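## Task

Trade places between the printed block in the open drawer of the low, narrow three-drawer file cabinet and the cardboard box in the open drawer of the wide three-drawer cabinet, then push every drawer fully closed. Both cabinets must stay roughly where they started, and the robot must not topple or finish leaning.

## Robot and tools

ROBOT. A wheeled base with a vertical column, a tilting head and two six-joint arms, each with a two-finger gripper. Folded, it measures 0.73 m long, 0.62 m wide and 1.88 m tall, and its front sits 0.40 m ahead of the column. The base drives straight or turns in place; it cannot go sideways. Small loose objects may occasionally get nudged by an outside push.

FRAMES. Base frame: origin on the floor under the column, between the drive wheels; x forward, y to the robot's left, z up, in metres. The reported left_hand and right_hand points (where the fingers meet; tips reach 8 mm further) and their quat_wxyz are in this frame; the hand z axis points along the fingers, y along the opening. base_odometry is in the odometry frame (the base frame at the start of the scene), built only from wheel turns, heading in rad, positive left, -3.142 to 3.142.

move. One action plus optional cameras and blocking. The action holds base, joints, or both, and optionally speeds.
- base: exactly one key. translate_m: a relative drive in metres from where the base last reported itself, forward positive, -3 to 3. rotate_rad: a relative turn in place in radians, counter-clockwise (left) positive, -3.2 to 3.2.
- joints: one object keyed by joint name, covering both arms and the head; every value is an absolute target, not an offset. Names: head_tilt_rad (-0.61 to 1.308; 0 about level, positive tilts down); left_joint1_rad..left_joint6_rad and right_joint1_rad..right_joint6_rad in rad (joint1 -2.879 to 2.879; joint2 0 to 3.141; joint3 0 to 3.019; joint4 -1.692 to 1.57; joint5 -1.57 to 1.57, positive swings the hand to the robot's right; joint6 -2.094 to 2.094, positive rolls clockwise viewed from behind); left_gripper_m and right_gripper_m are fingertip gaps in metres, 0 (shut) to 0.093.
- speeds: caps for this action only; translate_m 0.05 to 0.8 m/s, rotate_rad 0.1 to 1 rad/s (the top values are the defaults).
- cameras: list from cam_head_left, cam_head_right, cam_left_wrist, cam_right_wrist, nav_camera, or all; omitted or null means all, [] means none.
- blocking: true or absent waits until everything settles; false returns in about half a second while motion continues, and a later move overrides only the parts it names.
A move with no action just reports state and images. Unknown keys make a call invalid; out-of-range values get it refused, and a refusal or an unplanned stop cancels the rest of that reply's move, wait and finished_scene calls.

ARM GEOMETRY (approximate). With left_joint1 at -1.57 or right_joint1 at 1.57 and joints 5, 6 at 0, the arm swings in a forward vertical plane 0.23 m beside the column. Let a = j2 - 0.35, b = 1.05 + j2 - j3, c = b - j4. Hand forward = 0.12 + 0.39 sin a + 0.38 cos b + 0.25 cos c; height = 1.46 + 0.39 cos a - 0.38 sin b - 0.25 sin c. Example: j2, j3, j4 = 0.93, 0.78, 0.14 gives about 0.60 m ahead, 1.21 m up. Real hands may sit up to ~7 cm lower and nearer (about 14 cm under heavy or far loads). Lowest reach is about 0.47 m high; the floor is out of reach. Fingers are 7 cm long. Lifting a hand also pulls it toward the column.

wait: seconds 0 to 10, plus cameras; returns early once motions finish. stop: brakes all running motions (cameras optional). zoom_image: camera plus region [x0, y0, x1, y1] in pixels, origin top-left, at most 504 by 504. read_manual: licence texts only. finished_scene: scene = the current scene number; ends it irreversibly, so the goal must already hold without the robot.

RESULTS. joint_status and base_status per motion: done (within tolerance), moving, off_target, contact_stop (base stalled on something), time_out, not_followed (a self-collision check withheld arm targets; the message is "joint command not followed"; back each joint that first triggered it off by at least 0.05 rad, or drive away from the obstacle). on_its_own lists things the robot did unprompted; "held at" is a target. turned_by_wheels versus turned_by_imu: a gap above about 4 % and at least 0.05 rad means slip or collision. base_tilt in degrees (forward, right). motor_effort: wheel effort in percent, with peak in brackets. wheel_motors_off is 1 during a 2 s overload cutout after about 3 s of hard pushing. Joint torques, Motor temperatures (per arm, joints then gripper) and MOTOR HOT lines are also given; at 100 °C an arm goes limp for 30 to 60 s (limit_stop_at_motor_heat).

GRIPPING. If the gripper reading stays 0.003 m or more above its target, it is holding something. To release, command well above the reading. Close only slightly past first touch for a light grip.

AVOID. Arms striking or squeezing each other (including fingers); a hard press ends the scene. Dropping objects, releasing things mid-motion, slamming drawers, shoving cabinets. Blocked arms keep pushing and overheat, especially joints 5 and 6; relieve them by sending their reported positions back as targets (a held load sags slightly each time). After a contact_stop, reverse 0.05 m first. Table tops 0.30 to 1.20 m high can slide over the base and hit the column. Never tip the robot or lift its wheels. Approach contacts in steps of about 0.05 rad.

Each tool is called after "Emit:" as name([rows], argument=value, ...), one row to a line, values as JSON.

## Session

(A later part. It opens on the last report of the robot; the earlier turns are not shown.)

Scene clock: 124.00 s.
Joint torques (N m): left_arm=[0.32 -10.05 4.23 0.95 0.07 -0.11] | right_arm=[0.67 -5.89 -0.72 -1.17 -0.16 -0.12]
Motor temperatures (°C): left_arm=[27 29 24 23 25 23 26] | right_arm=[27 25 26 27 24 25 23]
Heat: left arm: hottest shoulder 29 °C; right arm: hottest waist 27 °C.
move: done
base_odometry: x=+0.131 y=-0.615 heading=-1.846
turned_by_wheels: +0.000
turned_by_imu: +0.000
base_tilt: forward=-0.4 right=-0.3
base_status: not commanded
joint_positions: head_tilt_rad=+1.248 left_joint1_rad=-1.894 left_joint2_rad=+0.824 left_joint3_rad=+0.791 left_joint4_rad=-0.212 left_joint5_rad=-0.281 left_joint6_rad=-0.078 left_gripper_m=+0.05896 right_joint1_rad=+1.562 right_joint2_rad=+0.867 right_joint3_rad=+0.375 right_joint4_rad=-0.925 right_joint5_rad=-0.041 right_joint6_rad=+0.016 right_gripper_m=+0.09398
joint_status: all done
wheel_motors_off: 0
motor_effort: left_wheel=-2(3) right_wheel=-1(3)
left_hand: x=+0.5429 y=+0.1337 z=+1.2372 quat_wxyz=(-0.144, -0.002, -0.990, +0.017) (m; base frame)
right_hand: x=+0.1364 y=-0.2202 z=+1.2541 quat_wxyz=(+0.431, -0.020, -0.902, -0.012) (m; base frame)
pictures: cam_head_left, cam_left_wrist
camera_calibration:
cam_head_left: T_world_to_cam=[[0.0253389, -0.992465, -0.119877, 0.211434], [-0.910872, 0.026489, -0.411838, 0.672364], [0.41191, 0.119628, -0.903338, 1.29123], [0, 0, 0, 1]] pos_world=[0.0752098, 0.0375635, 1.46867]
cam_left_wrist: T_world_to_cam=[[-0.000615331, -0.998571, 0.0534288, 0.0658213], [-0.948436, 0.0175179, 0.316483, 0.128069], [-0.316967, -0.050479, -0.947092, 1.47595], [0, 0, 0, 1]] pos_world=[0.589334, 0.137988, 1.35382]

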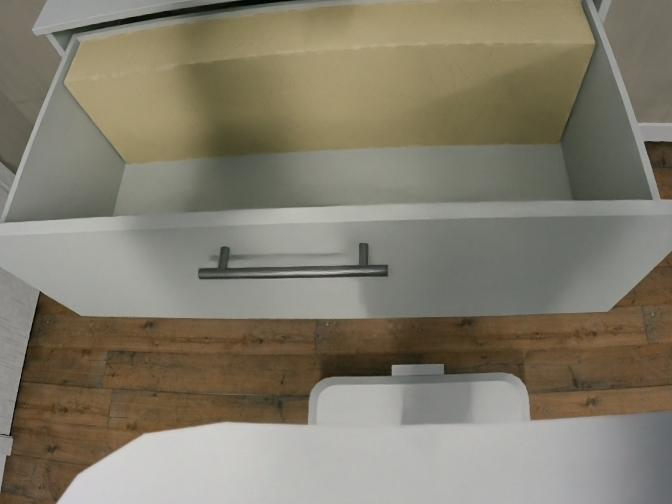

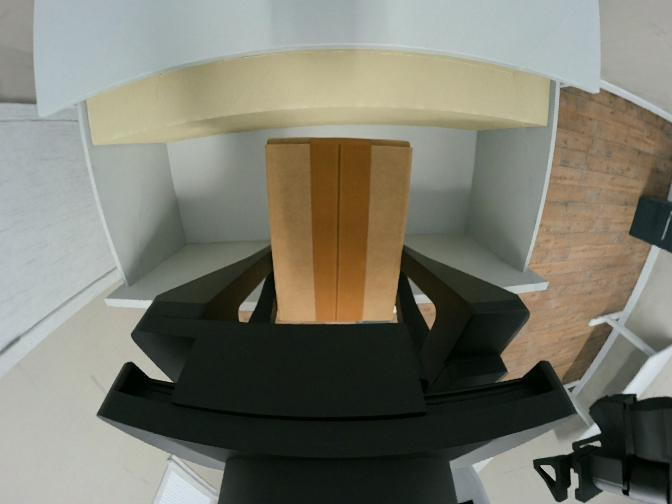

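Emit:
move(base={"translate_m": -0.35}, joints={"head_tilt_rad": 0.9}, cameras=[])

Emit:
move(base={"rotate_rad": -2.62}, cameras=["cam_head_left","cam_head_right","nav_camera"])

Scene clock: 140.27 s.
Joint torques (N m): left_arm=[0.38 -10.58 4.29 1.07 0.07 -0.12] | right_arm=[0.85 -5.71 -0.43 -1.24 -0.15 -0.11]
Motor temperatures (°C): left_arm=[27 30 25 23 25 23 26] | right_arm=[27 25 26 27 24 25 23]
Heat: left arm: hottest shoulder 30 °C; right arm: hottest waist 27 °C.
move: done
base_odometry: x=+0.226 y=-0.278 heading=-1.847
turned_by_wheels: -0.001
turned_by_imu: -0.001
base_tilt: forward=-0.4 right=-0.3
base_status: done
joint_positions: head_tilt_rad=+0.914 left_joint1_rad=-1.894 left_joint2_rad=+0.829 left_joint3_rad=+0.790 left_joint4_rad=-0.216 left_joint5_rad=-0.281 left_joint6_rad=-0.078 left_gripper_m=+0.05896 right_joint1_rad=+1.562 right_joint2_rad=+0.866 right_joint3_rad=+0.372 right_joint4_rad=-0.925 right_joint5_rad=-0.041 right_joint6_rad=+0.016 right_gripper_m=+0.09398
joint_status: all done
wheel_motors_off: 0
motor_effort: left_wheel=-1(74) right_wheel=+1(42)
left_hand: x=+0.5400 y=+0.1334 z=+1.2344 quat_wxyz=(-0.138, -0.003, -0.990, +0.016) (m; base frame)
right_hand: x=+0.1346 y=-0.2202 z=+1.2548 quat_wxyz=(+0.433, -0.020, -0.901, -0.012) (m; base frame)
pictures: none
No camera images: "cameras" was empty.

Scene clock: 144.20 s.
Joint torques (N m): left_arm=[0.26 -10.46 4.29 1.09 0.07 -0.11] | right_arm=[1.03 -5.66 -0.46 -1.22 -0.16 -0.11]
Motor temperatures (°C): left_arm=[27 30 25 23 25 23 26] | right_arm=[27 25 26 27 24 25 23]
Heat: left arm: hottest shoulder 30 °C; right arm: hottest waist 27 °C.
move: done
base_odometry: x=+0.226 y=-0.278 heading=+1.817
turned_by_wheels: -2.619
turned_by_imu: -2.543
base_tilt: forward=-0.4 right=-0.3
base_status: done
joint_positions: head_tilt_rad=+0.914 left_joint1_rad=-1.894 left_joint2_rad=+0.829 left_joint3_rad=+0.790 left_joint4_rad=-0.216 left_joint5_rad=-0.280 left_joint6_rad=-0.078 left_gripper_m=+0.05890 right_joint1_rad=+1.562 right_joint2_rad=+0.866 right_joint3_rad=+0.372 right_joint4_rad=-0.925 right_joint5_rad=-0.040 right_joint6_rad=+0.016 right_gripper_m=+0.09399
joint_status: not commanded
wheel_motors_off: 0
motor_effort: left_wheel=+1(62) right_wheel=+0(43)
left_hand: x=+0.5400 y=+0.1335 z=+1.2344 quat_wxyz=(-0.138, -0.003, -0.990, +0.016) (m; base frame)
right_hand: x=+0.1346 y=-0.2203 z=+1.2548 quat_wxyz=(+0.433, -0.020, -0.901, -0.012) (m; base frame)
pictures: cam_head_left, cam_head_right, nav_camera
camera_calibration:
cam_head_left: T_world_to_cam=[[0.0632374, -0.992466, -0.104942, 0.186542], [-0.725565, 0.0264791, -0.687644, 1.08789], [0.685242, 0.119627, -0.718424, 0.992809], [0, 0, 0, 1]] pos_world=[0.097226, 0.0375635, 1.48092]
cam_head_right: T_world_to_cam=[[0.0808022, -0.990195, -0.113947, 0.129788], [-0.732647, 0.0185068, -0.680357, 1.0812], [0.675796, 0.138457, -0.723968, 1.00012], [0, 0, 0, 1]] pos_world=[0.105769, -0.0299684, 1.47445]

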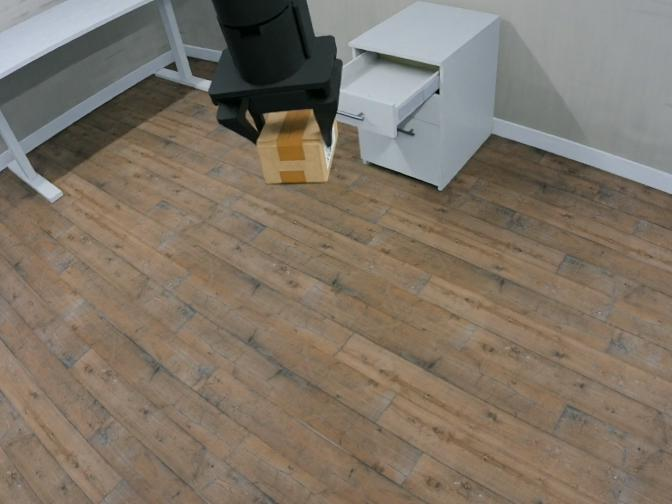

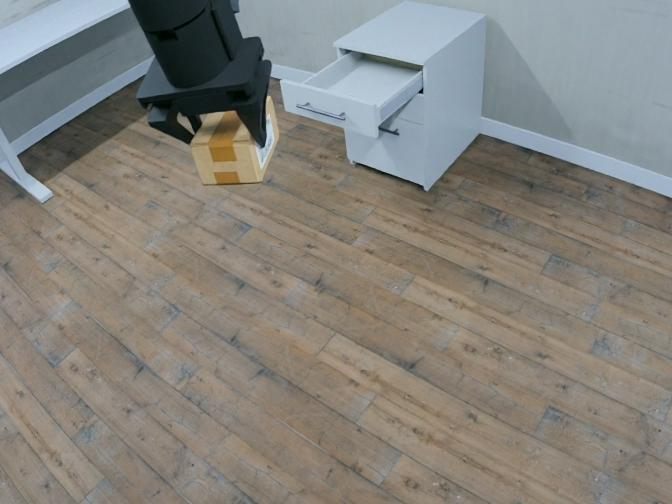

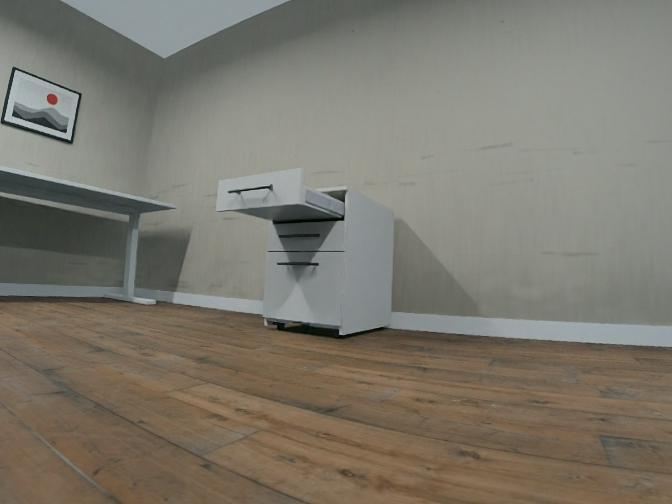

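Emit:
move(base={"rotate_rad": 0.469}, cameras=[])

Emit:
move(base={"translate_m": 1.2}, cameras=[])

Emit:
move(base={"rotate_rad": -1.045}, joints={"head_tilt_rad": 1.1}, cameras=["cam_head_left","cam_head_right","nav_camera"])

Scene clock: 164.87 s.
Joint torques (N m): left_arm=[0.21 -10.52 4.26 1.09 0.08 -0.11] | right_arm=[0.85 -5.83 -0.46 -1.22 -0.17 -0.11]
Motor temperatures (°C): left_arm=[27 30 25 23 25 23 26] | right_arm=[27 25 26 27 24 25 23]
Heat: left arm: hottest shoulder 30 °C; right arm: hottest waist 27 °C.
move: done
base_odometry: x=+0.226 y=-0.278 heading=+2.286
turned_by_wheels: +0.469
turned_by_imu: +0.457
base_tilt: forward=-0.5 right=-0.3
base_status: done
joint_positions: head_tilt_rad=+0.914 left_joint1_rad=-1.893 left_joint2_rad=+0.829 left_joint3_rad=+0.790 left_joint4_rad=-0.216 left_joint5_rad=-0.281 left_joint6_rad=-0.078 left_gripper_m=+0.05892 right_joint1_rad=+1.562 right_joint2_rad=+0.866 right_joint3_rad=+0.372 right_joint4_rad=-0.925 right_joint5_rad=-0.040 right_joint6_rad=+0.016 right_gripper_m=+0.09400
joint_status: not commanded
wheel_motors_off: 0
motor_effort: left_wheel=+0(29) right_wheel=+0(23)
left_hand: x=+0.5401 y=+0.1339 z=+1.2343 quat_wxyz=(-0.138, -0.003, -0.990, +0.015) (m; base frame)
right_hand: x=+0.1346 y=-0.2203 z=+1.2548 quat_wxyz=(+0.433, -0.020, -0.901, -0.012) (m; base frame)
pictures: none
No camera images: "cameras" was empty.

Scene clock: 168.23 s.
Joint torques (N m): left_arm=[0.21 -10.58 4.16 1.1 0.08 -0.12] | right_arm=[0.73 -5.66 -0.75 -1.16 -0.16 -0.11]
Motor temperatures (°C): left_arm=[27 30 25 23 25 23 26] | right_arm=[27 25 26 27 24 25 23]
Heat: left arm: hottest shoulder 30 °C; right arm: hottest waist 27 °C.
move: done
base_odometry: x=-0.560 y=+0.628 heading=+2.284
turned_by_wheels: -0.001
turned_by_imu: -0.002
base_tilt: forward=-0.4 right=-0.2
base_status: done
joint_positions: head_tilt_rad=+0.914 left_joint1_rad=-1.893 left_joint2_rad=+0.831 left_joint3_rad=+0.790 left_joint4_rad=-0.216 left_joint5_rad=-0.281 left_joint6_rad=-0.078 left_gripper_m=+0.05891 right_joint1_rad=+1.562 right_joint2_rad=+0.866 right_joint3_rad=+0.375 right_joint4_rad=-0.925 right_joint5_rad=-0.040 right_joint6_rad=+0.016 right_gripper_m=+0.09400
joint_status: not commanded
wheel_motors_off: 0
motor_effort: left_wheel=-1(58) right_wheel=+0(62)
left_hand: x=+0.5400 y=+0.1337 z=+1.2337 quat_wxyz=(-0.138, -0.003, -0.990, +0.015) (m; base frame)
right_hand: x=+0.1365 y=-0.2203 z=+1.2542 quat_wxyz=(+0.431, -0.020, -0.902, -0.012) (m; base frame)
pictures: none
No camera images: "cameras" was empty.

Scene clock: 170.60 s.
Joint torques (N m): left_arm=[0.15 -10.64 4.22 1.09 0.08 -0.12] | right_arm=[0.91 -5.95 -0.75 -1.16 -0.2 -0.1]
Motor temperatures (°C): left_arm=[27 30 25 23 25 23 26] | right_arm=[27 25 26 27 24 25 23]
Heat: left arm: hottest shoulder 30 °C; right arm: hottest waist 27 °C.
move: done
base_odometry: x=-0.560 y=+0.628 heading=+1.240
turned_by_wheels: -1.044
turned_by_imu: -1.012
base_tilt: forward=-0.4 right=-0.3
base_status: done
joint_positions: head_tilt_rad=+1.099 left_joint1_rad=-1.893 left_joint2_rad=+0.831 left_joint3_rad=+0.790 left_joint4_rad=-0.216 left_joint5_rad=-0.281 left_joint6_rad=-0.078 left_gripper_m=+0.05889 right_joint1_rad=+1.562 right_joint2_rad=+0.866 right_joint3_rad=+0.375 right_joint4_rad=-0.925 right_joint5_rad=-0.040 right_joint6_rad=+0.017 right_gripper_m=+0.09400
joint_status: all done
wheel_motors_off: 0
motor_effort: left_wheel=+1(47) right_wheel=-1(51)
left_hand: x=+0.5400 y=+0.1337 z=+1.2337 quat_wxyz=(-0.138, -0.003, -0.990, +0.015) (m; base frame)
right_hand: x=+0.1365 y=-0.2205 z=+1.2541 quat_wxyz=(+0.431, -0.020, -0.902, -0.012) (m; base frame)
pictures: cam_head_left, cam_head_right, nav_camera
camera_calibration:
cam_head_left: T_world_to_cam=[[0.0429266, -0.992466, -0.114757, 0.202667], [-0.83932, 0.0264826, -0.542992, 0.870743], [0.54194, 0.119627, -0.83186, 1.17463], [0, 0, 0, 1]] pos_world=[0.0855558, 0.0375635, 1.47319]
cam_head_right: T_world_to_cam=[[0.058543, -0.990195, -0.12683, 0.150744], [-0.844946, 0.0185103, -0.534531, 0.862194], [0.531638, 0.138458, -0.835578, 1.17924], [0, 0, 0, 1]] pos_world=[0.0927527, -0.0299684, 1.46534]

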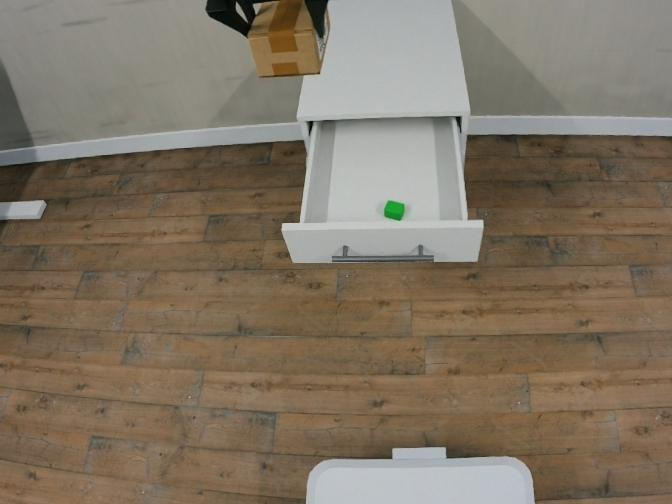

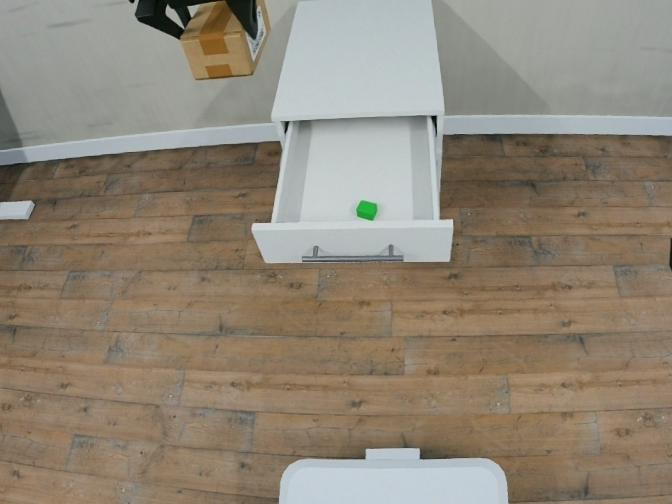

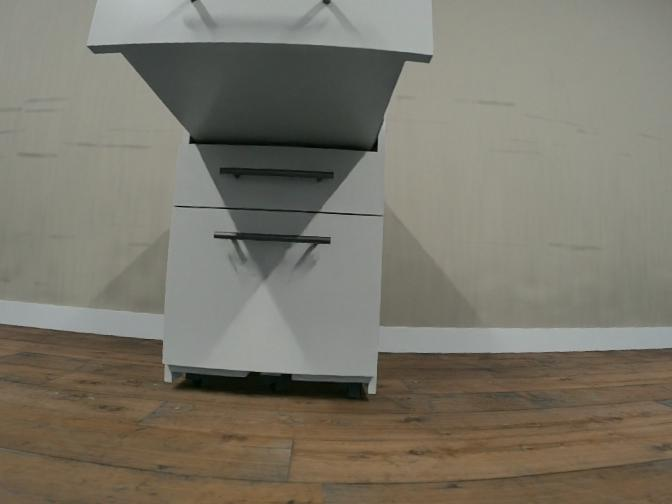

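Emit:
move(base={"translate_m": 0.45}, speeds={"translate_m": 0.3}, joints={"head_tilt_rad": 1.25}, cameras=["nav_camera"])

Emit:
move(joints={"left_joint1_rad":-1.66,"left_joint2_rad":1.905,"left_joint3_rad":0.84,"left_joint4_rad":0.815,"left_joint5_rad":-0.07,"left_joint6_rad":-0.02}, cameras=["cam_head_left","cam_head_right","cam_left_wrist"])

Scene clock: 200.57 s.
Joint torques (N m): left_arm=[0.21 -11.05 4.22 1.11 0.07 -0.11] | right_arm=[0.73 -5.77 -0.73 -1.24 -0.19 -0.12]
Motor temperatures (°C): left_arm=[27 29 25 23 25 23 27] | right_arm=[27 25 26 27 24 25 23]
Heat: left arm: hottest shoulder 29 °C; right arm: hottest waist 27 °C.
move: done
base_odometry: x=-0.413 y=+1.054 heading=+1.239
turned_by_wheels: -0.001
turned_by_imu: -0.001
base_tilt: forward=-0.4 right=-0.3
base_status: done
joint_positions: head_tilt_rad=+1.248 left_joint1_rad=-1.893 left_joint2_rad=+0.832 left_joint3_rad=+0.790 left_joint4_rad=-0.216 left_joint5_rad=-0.281 left_joint6_rad=-0.078 left_gripper_m=+0.05889 right_joint1_rad=+1.562 right_joint2_rad=+0.866 right_joint3_rad=+0.375 right_joint4_rad=-0.925 right_joint5_rad=-0.040 right_joint6_rad=+0.017 right_gripper_m=+0.09400
joint_status: all done
wheel_motors_off: 0
motor_effort: left_wheel=-1(67) right_wheel=+0(54)
left_hand: x=+0.5399 y=+0.1337 z=+1.2336 quat_wxyz=(-0.138, -0.003, -0.990, +0.015) (m; base frame)
right_hand: x=+0.1362 y=-0.2205 z=+1.2542 quat_wxyz=(+0.432, -0.020, -0.902, -0.012) (m; base frame)
pictures: nav_camera

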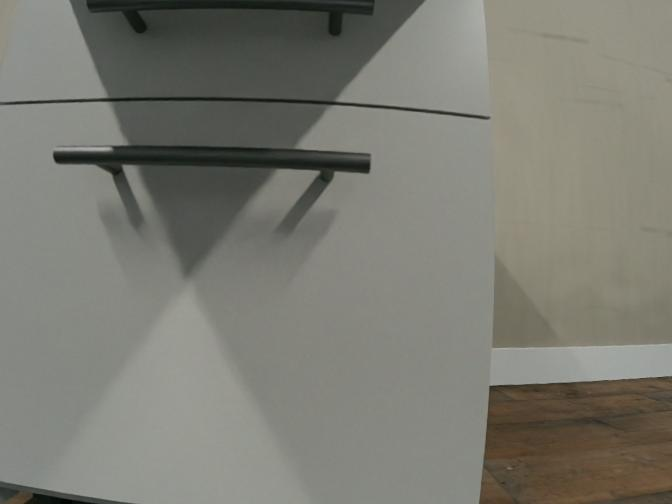

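Scene clock: 202.17 s.
Joint torques (N m): left_arm=[-0.56 -10.46 -4.92 1.8 0.12 0.03] | right_arm=[0.73 -5.83 -0.73 -1.21 -0.19 -0.13]
Motor temperatures (°C): left_arm=[27 29 25 23 25 23 27] | right_arm=[27 25 26 27 24 25 23]
Heat: left arm: hottest shoulder 29 °C; right arm: hottest waist 27 °C.
move: done
base_odometry: x=-0.413 y=+1.054 heading=+1.239
turned_by_wheels: +0.000
turned_by_imu: +0.000
base_tilt: forward=-0.5 right=-0.3
base_status: not commanded
joint_positions: head_tilt_rad=+1.248 left_joint1_rad=-1.652 left_joint2_rad=+1.912 left_joint3_rad=+0.850 left_joint4_rad=+0.799 left_joint5_rad=-0.072 left_joint6_rad=-0.024 left_gripper_m=+0.05889 right_joint1_rad=+1.562 right_joint2_rad=+0.866 right_joint3_rad=+0.375 right_joint4_rad=-0.925 right_joint5_rad=-0.040 right_joint6_rad=+0.017 right_gripper_m=+0.09400
joint_status: all done
wheel_motors_off: 0
motor_effort: left_wheel=-3(4) right_wheel=+1(2)
left_hand: x=+0.3755 y=+0.1855 z=+0.8939 quat_wxyz=(-0.130, +0.001, -0.991, +0.003) (m; base frame)
right_hand: x=+0.1362 y=-0.2205 z=+1.2542 quat_wxyz=(+0.432, -0.020, -0.902, -0.012) (m; base frame)
pictures: cam_head_left, cam_head_right, cam_left_wrist
camera_calibration:
cam_head_left: T_world_to_cam=[[0.0253861, -0.992466, -0.119858, 0.211402], [-0.910703, 0.026487, -0.412211, 0.672899], [0.41228, 0.119619, -0.90317, 1.29096], [0, 0, 0, 1]] pos_world=[0.0752093, 0.0375635, 1.46867]
cam_head_right: T_world_to_cam=[[0.0390346, -0.990196, -0.134117, 0.162953], [-0.915009, 0.0185147, -0.403007, 0.663234], [0.40154, 0.13845, -0.905316, 1.29321], [0, 0, 0, 1]] pos_world=[0.0812306, -0.0299685, 1.45991]
cam_left_wrist: T_world_to_cam=[[0.00981616, -0.99957, 0.0276284, 0.155004], [-0.93966, 0.000228229, 0.342111, 0.0539656], [-0.34197, -0.0293195, -0.939253, 1.09891], [0, 0, 0, 1]] pos_world=[0.424982, 0.187145, 1.00941]

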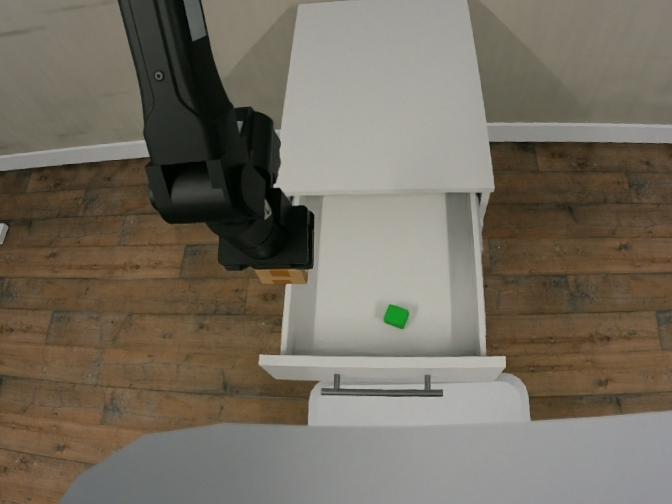

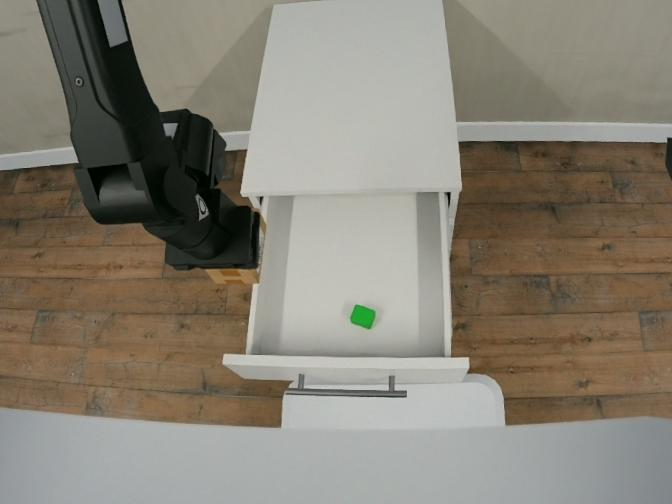

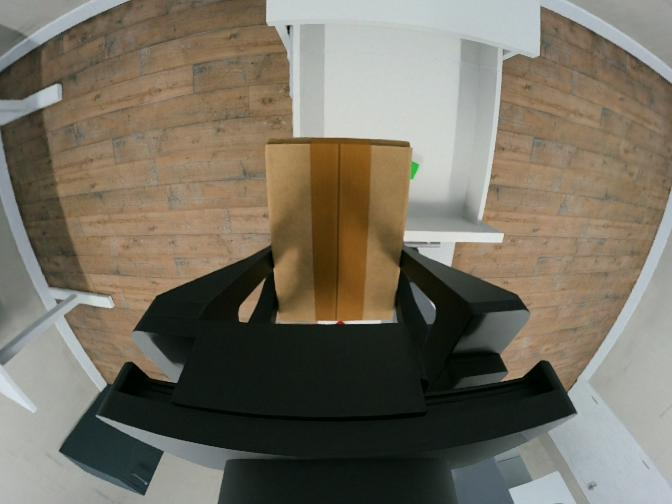

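Emit:
move(base={"translate_m": 0.03}, speeds={"translate_m": 0.1}, joints={"left_joint1_rad":-1.68,"left_joint2_rad":2.263,"left_joint3_rad":1.267,"left_joint4_rad":0.746,"left_joint5_rad":-0.09}, cameras=["cam_head_left","cam_left_wrist"])

Emit:
move(joints={"left_joint2_rad":2.50,"left_joint3_rad":1.60,"left_joint4_rad":0.63}, cameras=["cam_head_left","cam_left_wrist"])

Scene clock: 222.13 s.
Joint torques (N m): left_arm=[-1.03 -10.4 -3.37 1.13 0.02 0.03] | right_arm=[0.91 -5.89 -0.68 -1.17 -0.19 -0.12]
Motor temperatures (°C): left_arm=[27 29 25 23 25 23 27] | right_arm=[27 25 26 27 24 25 23]
Heat: left arm: hottest shoulder 29 °C; right arm: hottest waist 27 °C.
move: done
base_odometry: x=-0.404 y=+1.082 heading=+1.239
turned_by_wheels: +0.000
turned_by_imu: +0.000
base_tilt: forward=-0.5 right=-0.3
base_status: done
joint_positions: head_tilt_rad=+1.248 left_joint1_rad=-1.676 left_joint2_rad=+2.279 left_joint3_rad=+1.261 left_joint4_rad=+0.749 left_joint5_rad=-0.089 left_joint6_rad=-0.024 left_gripper_m=+0.05889 right_joint1_rad=+1.562 right_joint2_rad=+0.866 right_joint3_rad=+0.375 right_joint4_rad=-0.925 right_joint5_rad=-0.040 right_joint6_rad=+0.017 right_gripper_m=+0.09400
joint_status: all done
wheel_motors_off: 0
motor_effort: left_wheel=+0(41) right_wheel=-1(36)
left_hand: x=+0.3635 y=+0.1604 z=+0.7487 quat_wxyz=(-0.128, -0.003, -0.992, +0.006) (m; base frame)
right_hand: x=+0.1365 y=-0.2205 z=+1.2541 quat_wxyz=(+0.431, -0.020, -0.902, -0.012) (m; base frame)
pictures: cam_head_left, cam_left_wrist
camera_calibration:
cam_head_left: T_world_to_cam=[[0.0253322, -0.992467, -0.119867, 0.21142], [-0.910889, 0.0264859, -0.411801, 0.672311], [0.411873, 0.119617, -0.903356, 1.29126], [0, 0, 0, 1]] pos_world=[0.0752098, 0.0375635, 1.46867]
cam_left_wrist: T_world_to_cam=[[0.00189188, -0.999485, 0.0320348, 0.133706], [-0.938186, 0.00931411, 0.346007, 0.0875082], [-0.346127, -0.0307092, -0.937685, 0.958173], [0, 0, 0, 1]] pos_world=[0.413495, 0.162246, 0.863903]

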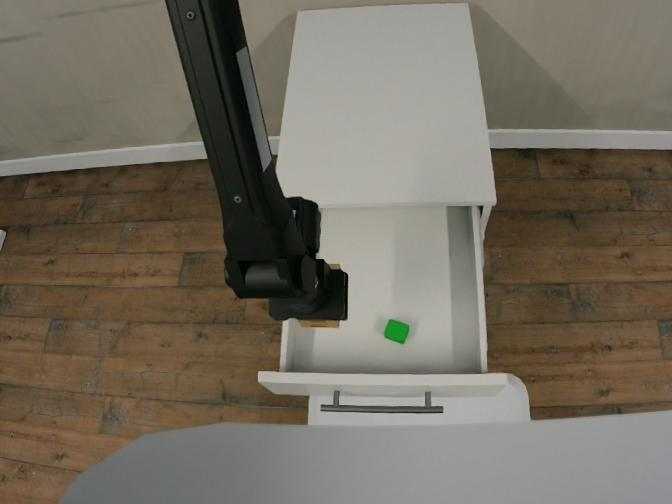

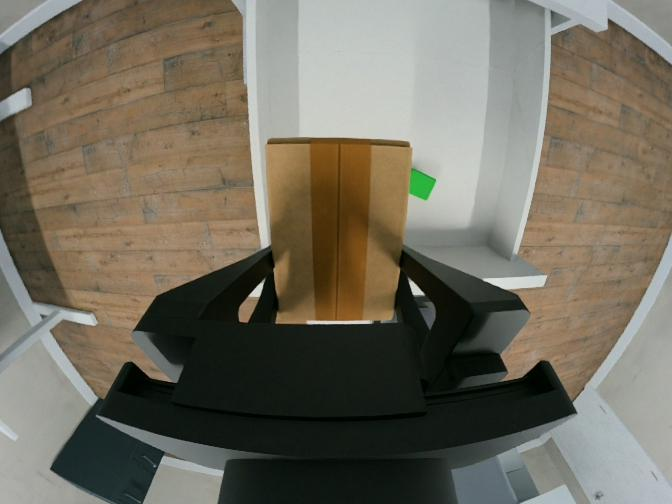

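Scene clock: 223.27 s.
Joint torques (N m): left_arm=[-1.32 -9.64 -2.82 1.05 0.02 0.03] | right_arm=[0.91 -5.71 -0.76 -1.25 -0.2 -0.11]
Motor temperatures (°C): left_arm=[27 29 25 23 25 23 27] | right_arm=[27 25 26 27 24 25 23]
Heat: left arm: hottest shoulder 29 °C; right arm: hottest waist 27 °C.
move: done
base_odometry: x=-0.404 y=+1.082 heading=+1.239
turned_by_wheels: +0.000
turned_by_imu: +0.000
base_tilt: forward=-0.4 right=-0.3
base_status: not commanded
joint_positions: head_tilt_rad=+1.248 left_joint1_rad=-1.676 left_joint2_rad=+2.519 left_joint3_rad=+1.595 left_joint4_rad=+0.633 left_joint5_rad=-0.089 left_joint6_rad=-0.024 left_gripper_m=+0.05889 right_joint1_rad=+1.562 right_joint2_rad=+0.866 right_joint3_rad=+0.375 right_joint4_rad=-0.925 right_joint5_rad=-0.040 right_joint6_rad=+0.017 right_gripper_m=+0.09400
joint_status: all done
wheel_motors_off: 0
motor_effort: left_wheel=+0(0) right_wheel=-1(2)
left_hand: x=+0.3469 y=+0.1523 z=+0.6504 quat_wxyz=(-0.116, -0.004, -0.993, +0.005) (m; base frame)
right_hand: x=+0.1365 y=-0.2205 z=+1.2541 quat_wxyz=(+0.431, -0.020, -0.902, -0.012) (m; base frame)
pictures: cam_head_left, cam_left_wrist
camera_calibration:
cam_head_left: T_world_to_cam=[[0.0253322, -0.992467, -0.119867, 0.21142], [-0.910889, 0.0264859, -0.411801, 0.672311], [0.411873, 0.119617, -0.903356, 1.29126], [0, 0, 0, 1]] pos_world=[0.0752098, 0.0375635, 1.46867]
cam_left_wrist: T_world_to_cam=[[0.000408902, -0.999528, 0.0307337, 0.13011], [-0.929769, 0.0109344, 0.367981, 0.0884862], [-0.368143, -0.0287258, -0.929325, 0.861961], [0, 0, 0, 1]] pos_world=[0.399544, 0.153842, 0.764482]

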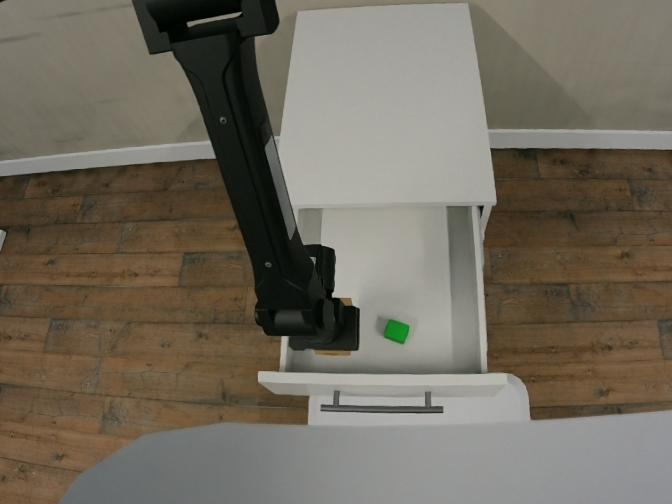

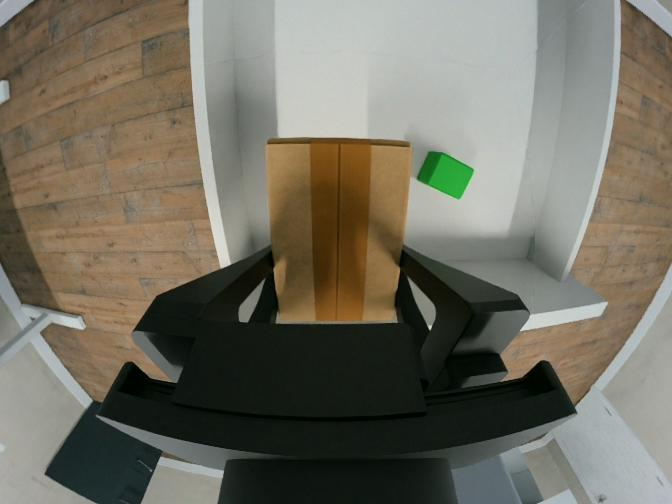

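Emit:
move(joints={"left_joint2_rad":2.544,"left_joint3_rad":1.80,"left_joint4_rad":0.494}, cameras=["cam_head_left","cam_left_wrist"])

Emit:
move(joints={"left_joint2_rad":2.65,"left_joint3_rad":1.97,"left_joint4_rad":0.43}, cameras=["cam_head_left","cam_left_wrist"])

Scene clock: 233.67 s.
Joint torques (N m): left_arm=[-1.44 -9.99 -2.26 1.1 0.02 0.03] | right_arm=[0.79 -5.66 -0.73 -1.22 -0.19 -0.11]
Motor temperatures (°C): left_arm=[27 29 25 23 25 23 27] | right_arm=[27 25 26 27 24 25 23]
Heat: left arm: hottest shoulder 29 °C; right arm: hottest waist 27 °C.
move: done
base_odometry: x=-0.404 y=+1.082 heading=+1.239
turned_by_wheels: +0.000
turned_by_imu: +0.000
base_tilt: forward=-0.4 right=-0.3
base_status: not commanded
joint_positions: head_tilt_rad=+1.248 left_joint1_rad=-1.676 left_joint2_rad=+2.544 left_joint3_rad=+1.806 left_joint4_rad=+0.497 left_joint5_rad=-0.089 left_joint6_rad=-0.024 left_gripper_m=+0.05889 right_joint1_rad=+1.562 right_joint2_rad=+0.866 right_joint3_rad=+0.375 right_joint4_rad=-0.925 right_joint5_rad=-0.040 right_joint6_rad=+0.017 right_gripper_m=+0.09400
joint_status: all done
wheel_motors_off: 0
motor_effort: left_wheel=+0(0) right_wheel=-1(2)
left_hand: x=+0.4210 y=+0.1460 z=+0.6247 quat_wxyz=(-0.141, -0.001, -0.990, +0.006) (m; base frame)
right_hand: x=+0.1365 y=-0.2205 z=+1.2541 quat_wxyz=(+0.431, -0.020, -0.902, -0.012) (m; base frame)
pictures: cam_head_left, cam_left_wrist
camera_calibration:
cam_head_left: T_world_to_cam=[[0.0253322, -0.992467, -0.119867, 0.21142], [-0.910889, 0.0264859, -0.411801, 0.672311], [0.411873, 0.119617, -0.903356, 1.29126], [0, 0, 0, 1]] pos_world=[0.0752098, 0.0375635, 1.46867]
cam_left_wrist: T_world_to_cam=[[0.00343077, -0.999434, 0.0334604, 0.12166], [-0.947072, 0.00749364, 0.320934, 0.204178], [-0.321003, -0.0327905, -0.94651, 0.856645], [0, 0, 0, 1]] pos_world=[0.46794, 0.148151, 0.741225]

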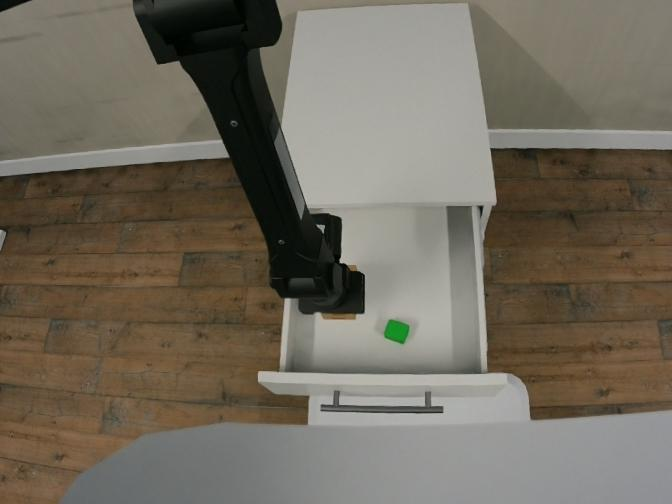

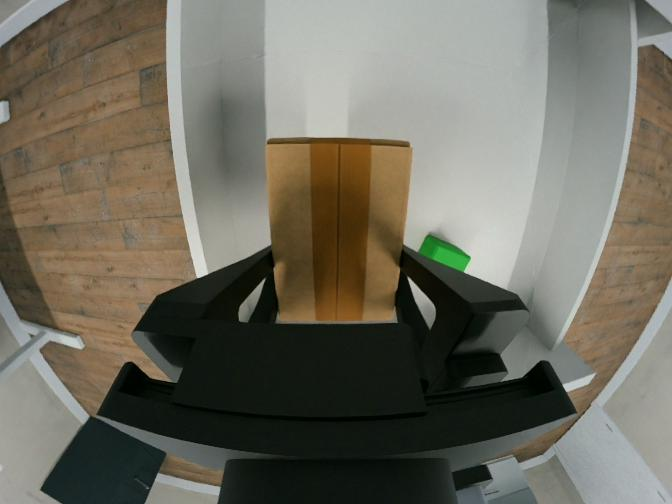

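Scene clock: 234.63 s.
Joint torques (N m): left_arm=[-1.55 -9.64 -0.88 1.06 0.02 0.03] | right_arm=[0.67 -5.89 -0.79 -1.21 -0.18 -0.11]
Motor temperatures (°C): left_arm=[27 29 25 23 25 23 27] | right_arm=[27 25 26 27 24 25 23]
Heat: left arm: hottest shoulder 29 °C; right arm: hottest waist 27 °C.
move: done
base_odometry: x=-0.404 y=+1.082 heading=+1.239
turned_by_wheels: +0.000
turned_by_imu: +0.000
base_tilt: forward=-0.4 right=-0.2
base_status: not commanded
joint_positions: head_tilt_rad=+1.248 left_joint1_rad=-1.676 left_joint2_rad=+2.653 left_joint3_rad=+1.963 left_joint4_rad=+0.436 left_joint5_rad=-0.089 left_joint6_rad=-0.024 left_gripper_m=+0.05889 right_joint1_rad=+1.562 right_joint2_rad=+0.866 right_joint3_rad=+0.375 right_joint4_rad=-0.925 right_joint5_rad=-0.040 right_joint6_rad=+0.017 right_gripper_m=+0.09400
joint_status: all done
wheel_motors_off: 0
motor_effort: left_wheel=+0(0) right_wheel=+0(2)
left_hand: x=+0.4096 y=+0.1433 z=+0.5879 quat_wxyz=(-0.135, -0.002, -0.991, +0.006) (m; base frame)
right_hand: x=+0.1365 y=-0.2205 z=+1.2541 quat_wxyz=(+0.431, -0.020, -0.902, -0.012) (m; base frame)
pictures: cam_head_left, cam_left_wrist
camera_calibration:
cam_head_left: T_world_to_cam=[[0.0253322, -0.992467, -0.119867, 0.21142], [-0.910889, 0.0264859, -0.411801, 0.672311], [0.411873, 0.119617, -0.903356, 1.29126], [0, 0, 0, 1]] pos_world=[0.0752098, 0.0375635, 1.46867]
cam_left_wrist: T_world_to_cam=[[0.00266222, -0.999459, 0.0327835, 0.120878], [-0.942972, 0.00840337, 0.332766, 0.196423], [-0.332861, -0.0317998, -0.942439, 0.820361], [0, 0, 0, 1]] pos_world=[0.457966, 0.145249, 0.703815]

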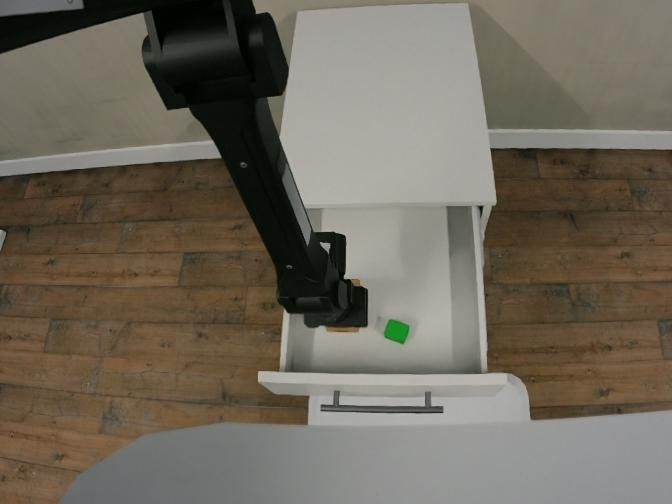

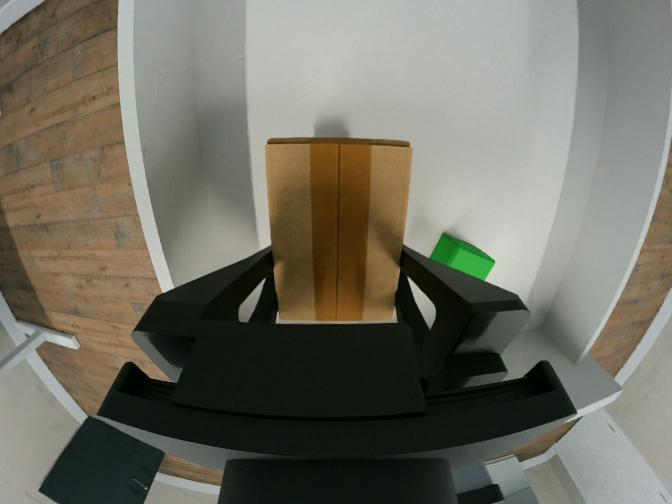

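Emit:
move(joints={"left_joint2_rad":2.69,"left_joint3_rad":2.035,"left_joint4_rad":0.39}, cameras=["cam_left_wrist"])

Scene clock: 238.83 s.
Joint torques (N m): left_arm=[-1.61 -8.76 -0.68 1.03 0.02 0.03] | right_arm=[1.08 -5.89 -0.75 -1.17 -0.18 -0.1]
Motor temperatures (°C): left_arm=[27 29 25 23 25 23 27] | right_arm=[27 25 26 27 24 25 23]
Heat: left arm: hottest shoulder 29 °C; right arm: hottest waist 27 °C.
move: done
base_odometry: x=-0.404 y=+1.082 heading=+1.239
turned_by_wheels: +0.000
turned_by_imu: +0.000
base_tilt: forward=-0.4 right=-0.3
base_status: not commanded
joint_positions: head_tilt_rad=+1.248 left_joint1_rad=-1.676 left_joint2_rad=+2.679 left_joint3_rad=+2.030 left_joint4_rad=+0.397 left_joint5_rad=-0.089 left_joint6_rad=-0.024 left_gripper_m=+0.05889 right_joint1_rad=+1.562 right_joint2_rad=+0.866 right_joint3_rad=+0.375 right_joint4_rad=-0.925 right_joint5_rad=-0.040 right_joint6_rad=+0.017 right_gripper_m=+0.09400
joint_status: all done
wheel_motors_off: 0
motor_effort: left_wheel=+0(0) right_wheel=-1(1)
left_hand: x=+0.4181 y=+0.1420 z=+0.5783 quat_wxyz=(-0.136, -0.002, -0.991, +0.006) (m; base frame)
right_hand: x=+0.1365 y=-0.2205 z=+1.2541 quat_wxyz=(+0.431, -0.020, -0.902, -0.012) (m; base frame)
pictures: cam_left_wrist
camera_calibration:
cam_left_wrist: T_world_to_cam=[[0.00274148, -0.999457, 0.0328474, 0.119786], [-0.943466, 0.00830248, 0.331364, 0.208637], [-0.331457, -0.0318989, -0.942931, 0.81383], [0, 0, 0, 1]] pos_world=[0.466263, 0.143949, 0.694316]

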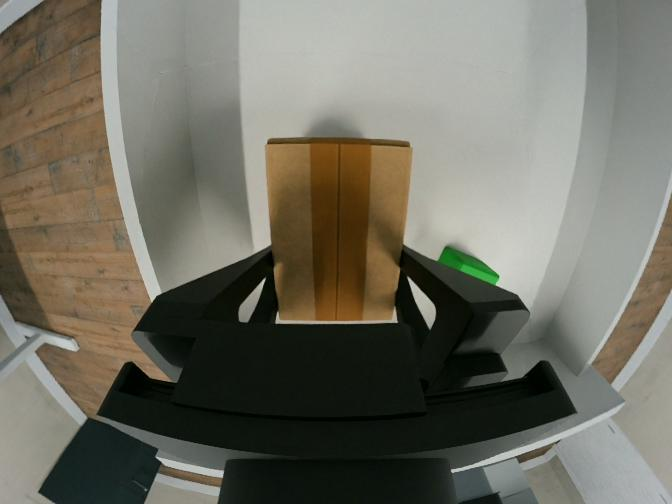

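Emit:
move(joints={"left_joint2_rad":2.735,"left_joint3_rad":2.095,"left_joint4_rad":0.37}, cameras=["cam_left_wrist"])

Scene clock: 250.50 s.
Joint torques (N m): left_arm=[-1.61 -8.47 -0.7 0.99 0.02 0.03] | right_arm=[1.03 -5.83 -0.72 -1.21 -0.19 -0.13]
Motor temperatures (°C): left_arm=[27 29 25 23 25 23 27] | right_arm=[27 25 26 27 24 25 23]
Heat: left arm: hottest shoulder 29 °C; right arm: hottest waist 27 °C.
move: done
base_odometry: x=-0.404 y=+1.082 heading=+1.239
turned_by_wheels: +0.000
turned_by_imu: +0.000
base_tilt: forward=-0.4 right=-0.3
base_status: not commanded
joint_positions: head_tilt_rad=+1.248 left_joint1_rad=-1.676 left_joint2_rad=+2.722 left_joint3_rad=+2.092 left_joint4_rad=+0.378 left_joint5_rad=-0.089 left_joint6_rad=-0.024 left_gripper_m=+0.05889 right_joint1_rad=+1.562 right_joint2_rad=+0.866 right_joint3_rad=+0.375 right_joint4_rad=-0.925 right_joint5_rad=-0.040 right_joint6_rad=+0.017 right_gripper_m=+0.09400
joint_status: all done
wheel_motors_off: 0
motor_effort: left_wheel=+0(0) right_wheel=-1(1)
left_hand: x=+0.4139 y=+0.1411 z=+0.5660 quat_wxyz=(-0.136, -0.002, -0.991, +0.006) (m; base frame)
right_hand: x=+0.1365 y=-0.2205 z=+1.2541 quat_wxyz=(+0.431, -0.020, -0.902, -0.012) (m; base frame)
pictures: cam_left_wrist
camera_calibration:
cam_left_wrist: T_world_to_cam=[[0.00274148, -0.999457, 0.0328474, 0.119302], [-0.943466, 0.00830248, 0.331364, 0.208852], [-0.331457, -0.0318989, -0.942931, 0.800844], [0, 0, 0, 1]] pos_world=[0.462163, 0.143049, 0.682016]

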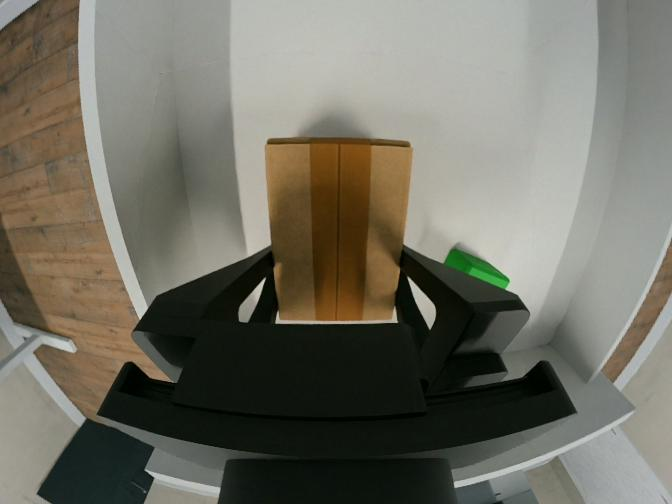

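Near the floor; one more small step.

Emit:
move(joints={"left_joint2_rad":2.765,"left_joint3_rad":2.14,"left_joint4_rad":0.352}, cameras=["cam_left_wrist"])

Scene clock: 253.97 s.
Joint torques (N m): left_arm=[-1.61 -6.59 1.16 0.58 0.02 0.03] | right_arm=[0.85 -5.95 -0.77 -1.21 -0.19 -0.1]
Motor temperatures (°C): left_arm=[27 29 25 23 25 23 27] | right_arm=[27 25 26 27 24 25 23]
Heat: left arm: hottest shoulder 29 °C; right arm: hottest waist 27 °C.
move: done
base_odometry: x=-0.404 y=+1.082 heading=+1.239
turned_by_wheels: +0.000
turned_by_imu: +0.000
base_tilt: forward=-0.4 right=-0.3
base_status: not commanded
joint_positions: head_tilt_rad=+1.248 left_joint1_rad=-1.676 left_joint2_rad=+2.727 left_joint3_rad=+2.113 left_joint4_rad=+0.369 left_joint5_rad=-0.089 left_joint6_rad=-0.024 left_gripper_m=+0.05889 right_joint1_rad=+1.562 right_joint2_rad=+0.866 right_joint3_rad=+0.375 right_joint4_rad=-0.925 right_joint5_rad=-0.040 right_joint6_rad=+0.017 right_gripper_m=+0.09400
joint_status: all done
wheel_motors_off: 0
motor_effort: left_wheel=+1(2) right_wheel=+1(1)
left_hand: x=+0.4206 y=+0.1406 z=+0.5646 quat_wxyz=(-0.140, -0.002, -0.990, +0.006) (m; base frame)
right_hand: x=+0.1365 y=-0.2205 z=+1.2541 quat_wxyz=(+0.431, -0.020, -0.902, -0.012) (m; base frame)
pictures: cam_left_wrist
camera_calibration:
cam_left_wrist: T_world_to_cam=[[0.00316086, -0.999442, 0.0332658, 0.11844], [-0.945979, 0.00779685, 0.324135, 0.220845], [-0.324213, -0.0324933, -0.945426, 0.800111], [0, 0, 0, 1]] pos_world=[0.467947, 0.142651, 0.680922]

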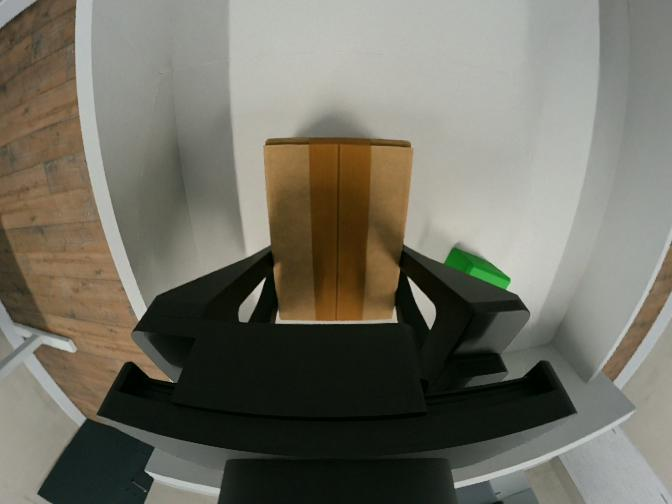

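Emit:
move(joints={"left_gripper_m":0.08}, cameras=["cam_left_wrist"])

Emit:
move(joints={"left_joint2_rad":2.65,"left_joint3_rad":1.97,"left_joint4_rad":0.43}, cameras=[])

Emit:
move(joints={"left_joint2_rad":2.42,"left_joint3_rad":1.66,"left_joint4_rad":0.24}, cameras=["cam_head_left","cam_left_wrist"])

Scene clock: 260.37 s.
Joint torques (N m): left_arm=[-1.44 -7.94 -0.35 0.85 0.02 0.03] | right_arm=[0.85 -5.83 -0.75 -1.24 -0.19 -0.1]
Motor temperatures (°C): left_arm=[27 29 25 23 25 23 27] | right_arm=[27 25 26 27 24 25 23]
Heat: left arm: hottest shoulder 29 °C; right arm: hottest waist 27 °C.
move: done
base_odometry: x=-0.404 y=+1.082 heading=+1.239
turned_by_wheels: +0.000
turned_by_imu: +0.000
base_tilt: forward=-0.4 right=-0.3
base_status: not commanded
joint_positions: head_tilt_rad=+1.248 left_joint1_rad=-1.676 left_joint2_rad=+2.748 left_joint3_rad=+2.134 left_joint4_rad=+0.364 left_joint5_rad=-0.089 left_joint6_rad=-0.024 left_gripper_m=+0.07995 right_joint1_rad=+1.562 right_joint2_rad=+0.866 right_joint3_rad=+0.375 right_joint4_rad=-0.925 right_joint5_rad=-0.040 right_joint6_rad=+0.017 right_gripper_m=+0.09400
joint_status: all done
wheel_motors_off: 0
motor_effort: left_wheel=+0(1) right_wheel=-1(1)
left_hand: x=+0.4131 y=+0.1401 z=+0.5587 quat_wxyz=(-0.137, -0.002, -0.991, +0.006) (m; base frame)
right_hand: x=+0.1365 y=-0.2205 z=+1.2541 quat_wxyz=(+0.431, -0.020, -0.902, -0.012) (m; base frame)
pictures: cam_left_wrist
camera_calibration:
cam_left_wrist: T_world_to_cam=[[0.00271931, -0.999443, 0.033262, 0.118271], [-0.944105, 0.00839844, 0.329537, 0.211812], [-0.329633, -0.032299, -0.943556, 0.79333], [0, 0, 0, 1]] pos_world=[0.461159, 0.14205, 0.674817]

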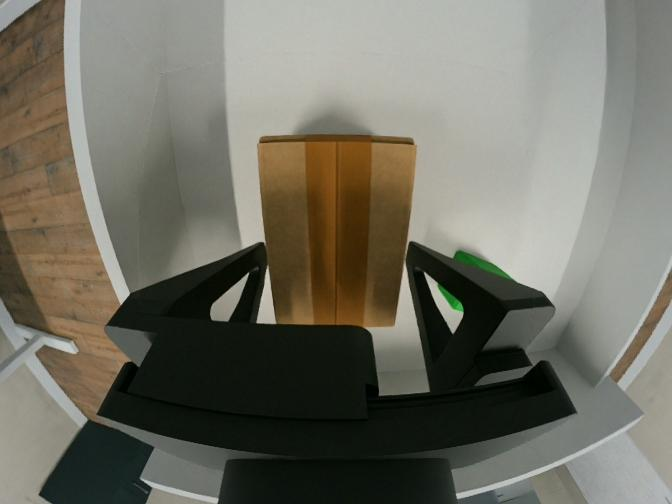

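Scene clock: 261.13 s.
Joint torques (N m): left_arm=[-1.49 -10.7 -2.15 1.73 0.02 0.03] | right_arm=[0.91 -5.95 -0.76 -1.21 -0.19 -0.11]
Motor temperatures (°C): left_arm=[27 29 25 23 25 23 27] | right_arm=[27 25 26 27 24 25 23]
Heat: left arm: hottest shoulder 29 °C; right arm: hottest waist 27 °C.
move: done
base_odometry: x=-0.404 y=+1.082 heading=+1.239
turned_by_wheels: +0.000
turned_by_imu: +0.000
base_tilt: forward=-0.4 right=-0.3
base_status: not commanded
joint_positions: head_tilt_rad=+1.248 left_joint1_rad=-1.676 left_joint2_rad=+2.668 left_joint3_rad=+1.981 left_joint4_rad=+0.416 left_joint5_rad=-0.089 left_joint6_rad=-0.024 left_gripper_m=+0.07995 right_joint1_rad=+1.562 right_joint2_rad=+0.866 right_joint3_rad=+0.375 right_joint4_rad=-0.925 right_joint5_rad=-0.040 right_joint6_rad=+0.017 right_gripper_m=+0.09400
joint_status: all done
wheel_motors_off: 0
motor_effort: left_wheel=+0(1) right_wheel=+0(1)
left_hand: x=+0.4024 y=+0.1428 z=+0.5825 quat_wxyz=(-0.126, -0.003, -0.992, +0.006) (m; base frame)
right_hand: x=+0.1365 y=-0.2205 z=+1.2541 quat_wxyz=(+0.431, -0.020, -0.902, -0.012) (m; base frame)
pictures: none
No camera images: "cameras" was empty.

Scene clock: 262.33 s.
Joint torques (N m): left_arm=[-1.32 -10.11 -3.33 0.66 0.01 0.03] | right_arm=[0.79 -5.77 -0.73 -1.21 -0.2 -0.11]
Motor temperatures (°C): left_arm=[27 29 25 23 25 23 27] | right_arm=[27 25 26 27 24 25 23]
Heat: left arm: hottest shoulder 29 °C; right arm: hottest waist 27 °C.
move: done
base_odometry: x=-0.404 y=+1.082 heading=+1.239
turned_by_wheels: +0.000
turned_by_imu: +0.000
base_tilt: forward=-0.4 right=-0.3
base_status: not commanded
joint_positions: head_tilt_rad=+1.248 left_joint1_rad=-1.676 left_joint2_rad=+2.414 left_joint3_rad=+1.675 left_joint4_rad=+0.245 left_joint5_rad=-0.089 left_joint6_rad=-0.024 left_gripper_m=+0.07995 right_joint1_rad=+1.562 right_joint2_rad=+0.866 right_joint3_rad=+0.375 right_joint4_rad=-0.925 right_joint5_rad=-0.040 right_joint6_rad=+0.017 right_gripper_m=+0.09400
joint_status: all done
wheel_motors_off: 0
motor_effort: left_wheel=+0(1) right_wheel=+1(1)
left_hand: x=+0.3859 y=+0.1505 z=+0.6571 quat_wxyz=(-0.016, -0.013, -1.000, +0.002) (m; base frame)
right_hand: x=+0.1365 y=-0.2205 z=+1.2541 quat_wxyz=(+0.431, -0.020, -0.902, -0.012) (m; base frame)
pictures: cam_head_left, cam_left_wrist
camera_calibration:
cam_head_left: T_world_to_cam=[[0.0253322, -0.992467, -0.119867, 0.21142], [-0.910889, 0.0264859, -0.411801, 0.672311], [0.411873, 0.119617, -0.903356, 1.29126], [0, 0, 0, 1]] pos_world=[0.0752098, 0.0375635, 1.46867]
cam_left_wrist: T_world_to_cam=[[-0.0129667, -0.999681, 0.0216733, 0.13929], [-0.836807, 0.0227138, 0.547027, -0.0328959], [-0.547345, -0.0110432, -0.836834, 0.888207], [0, 0, 0, 1]] pos_world=[0.460434, 0.149801, 0.758258]

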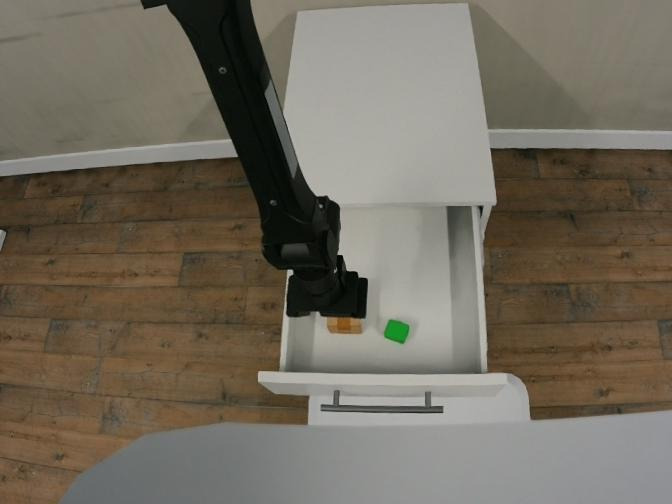

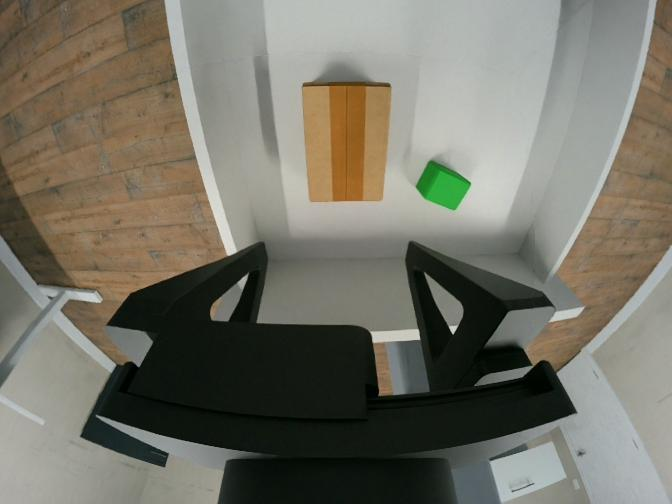

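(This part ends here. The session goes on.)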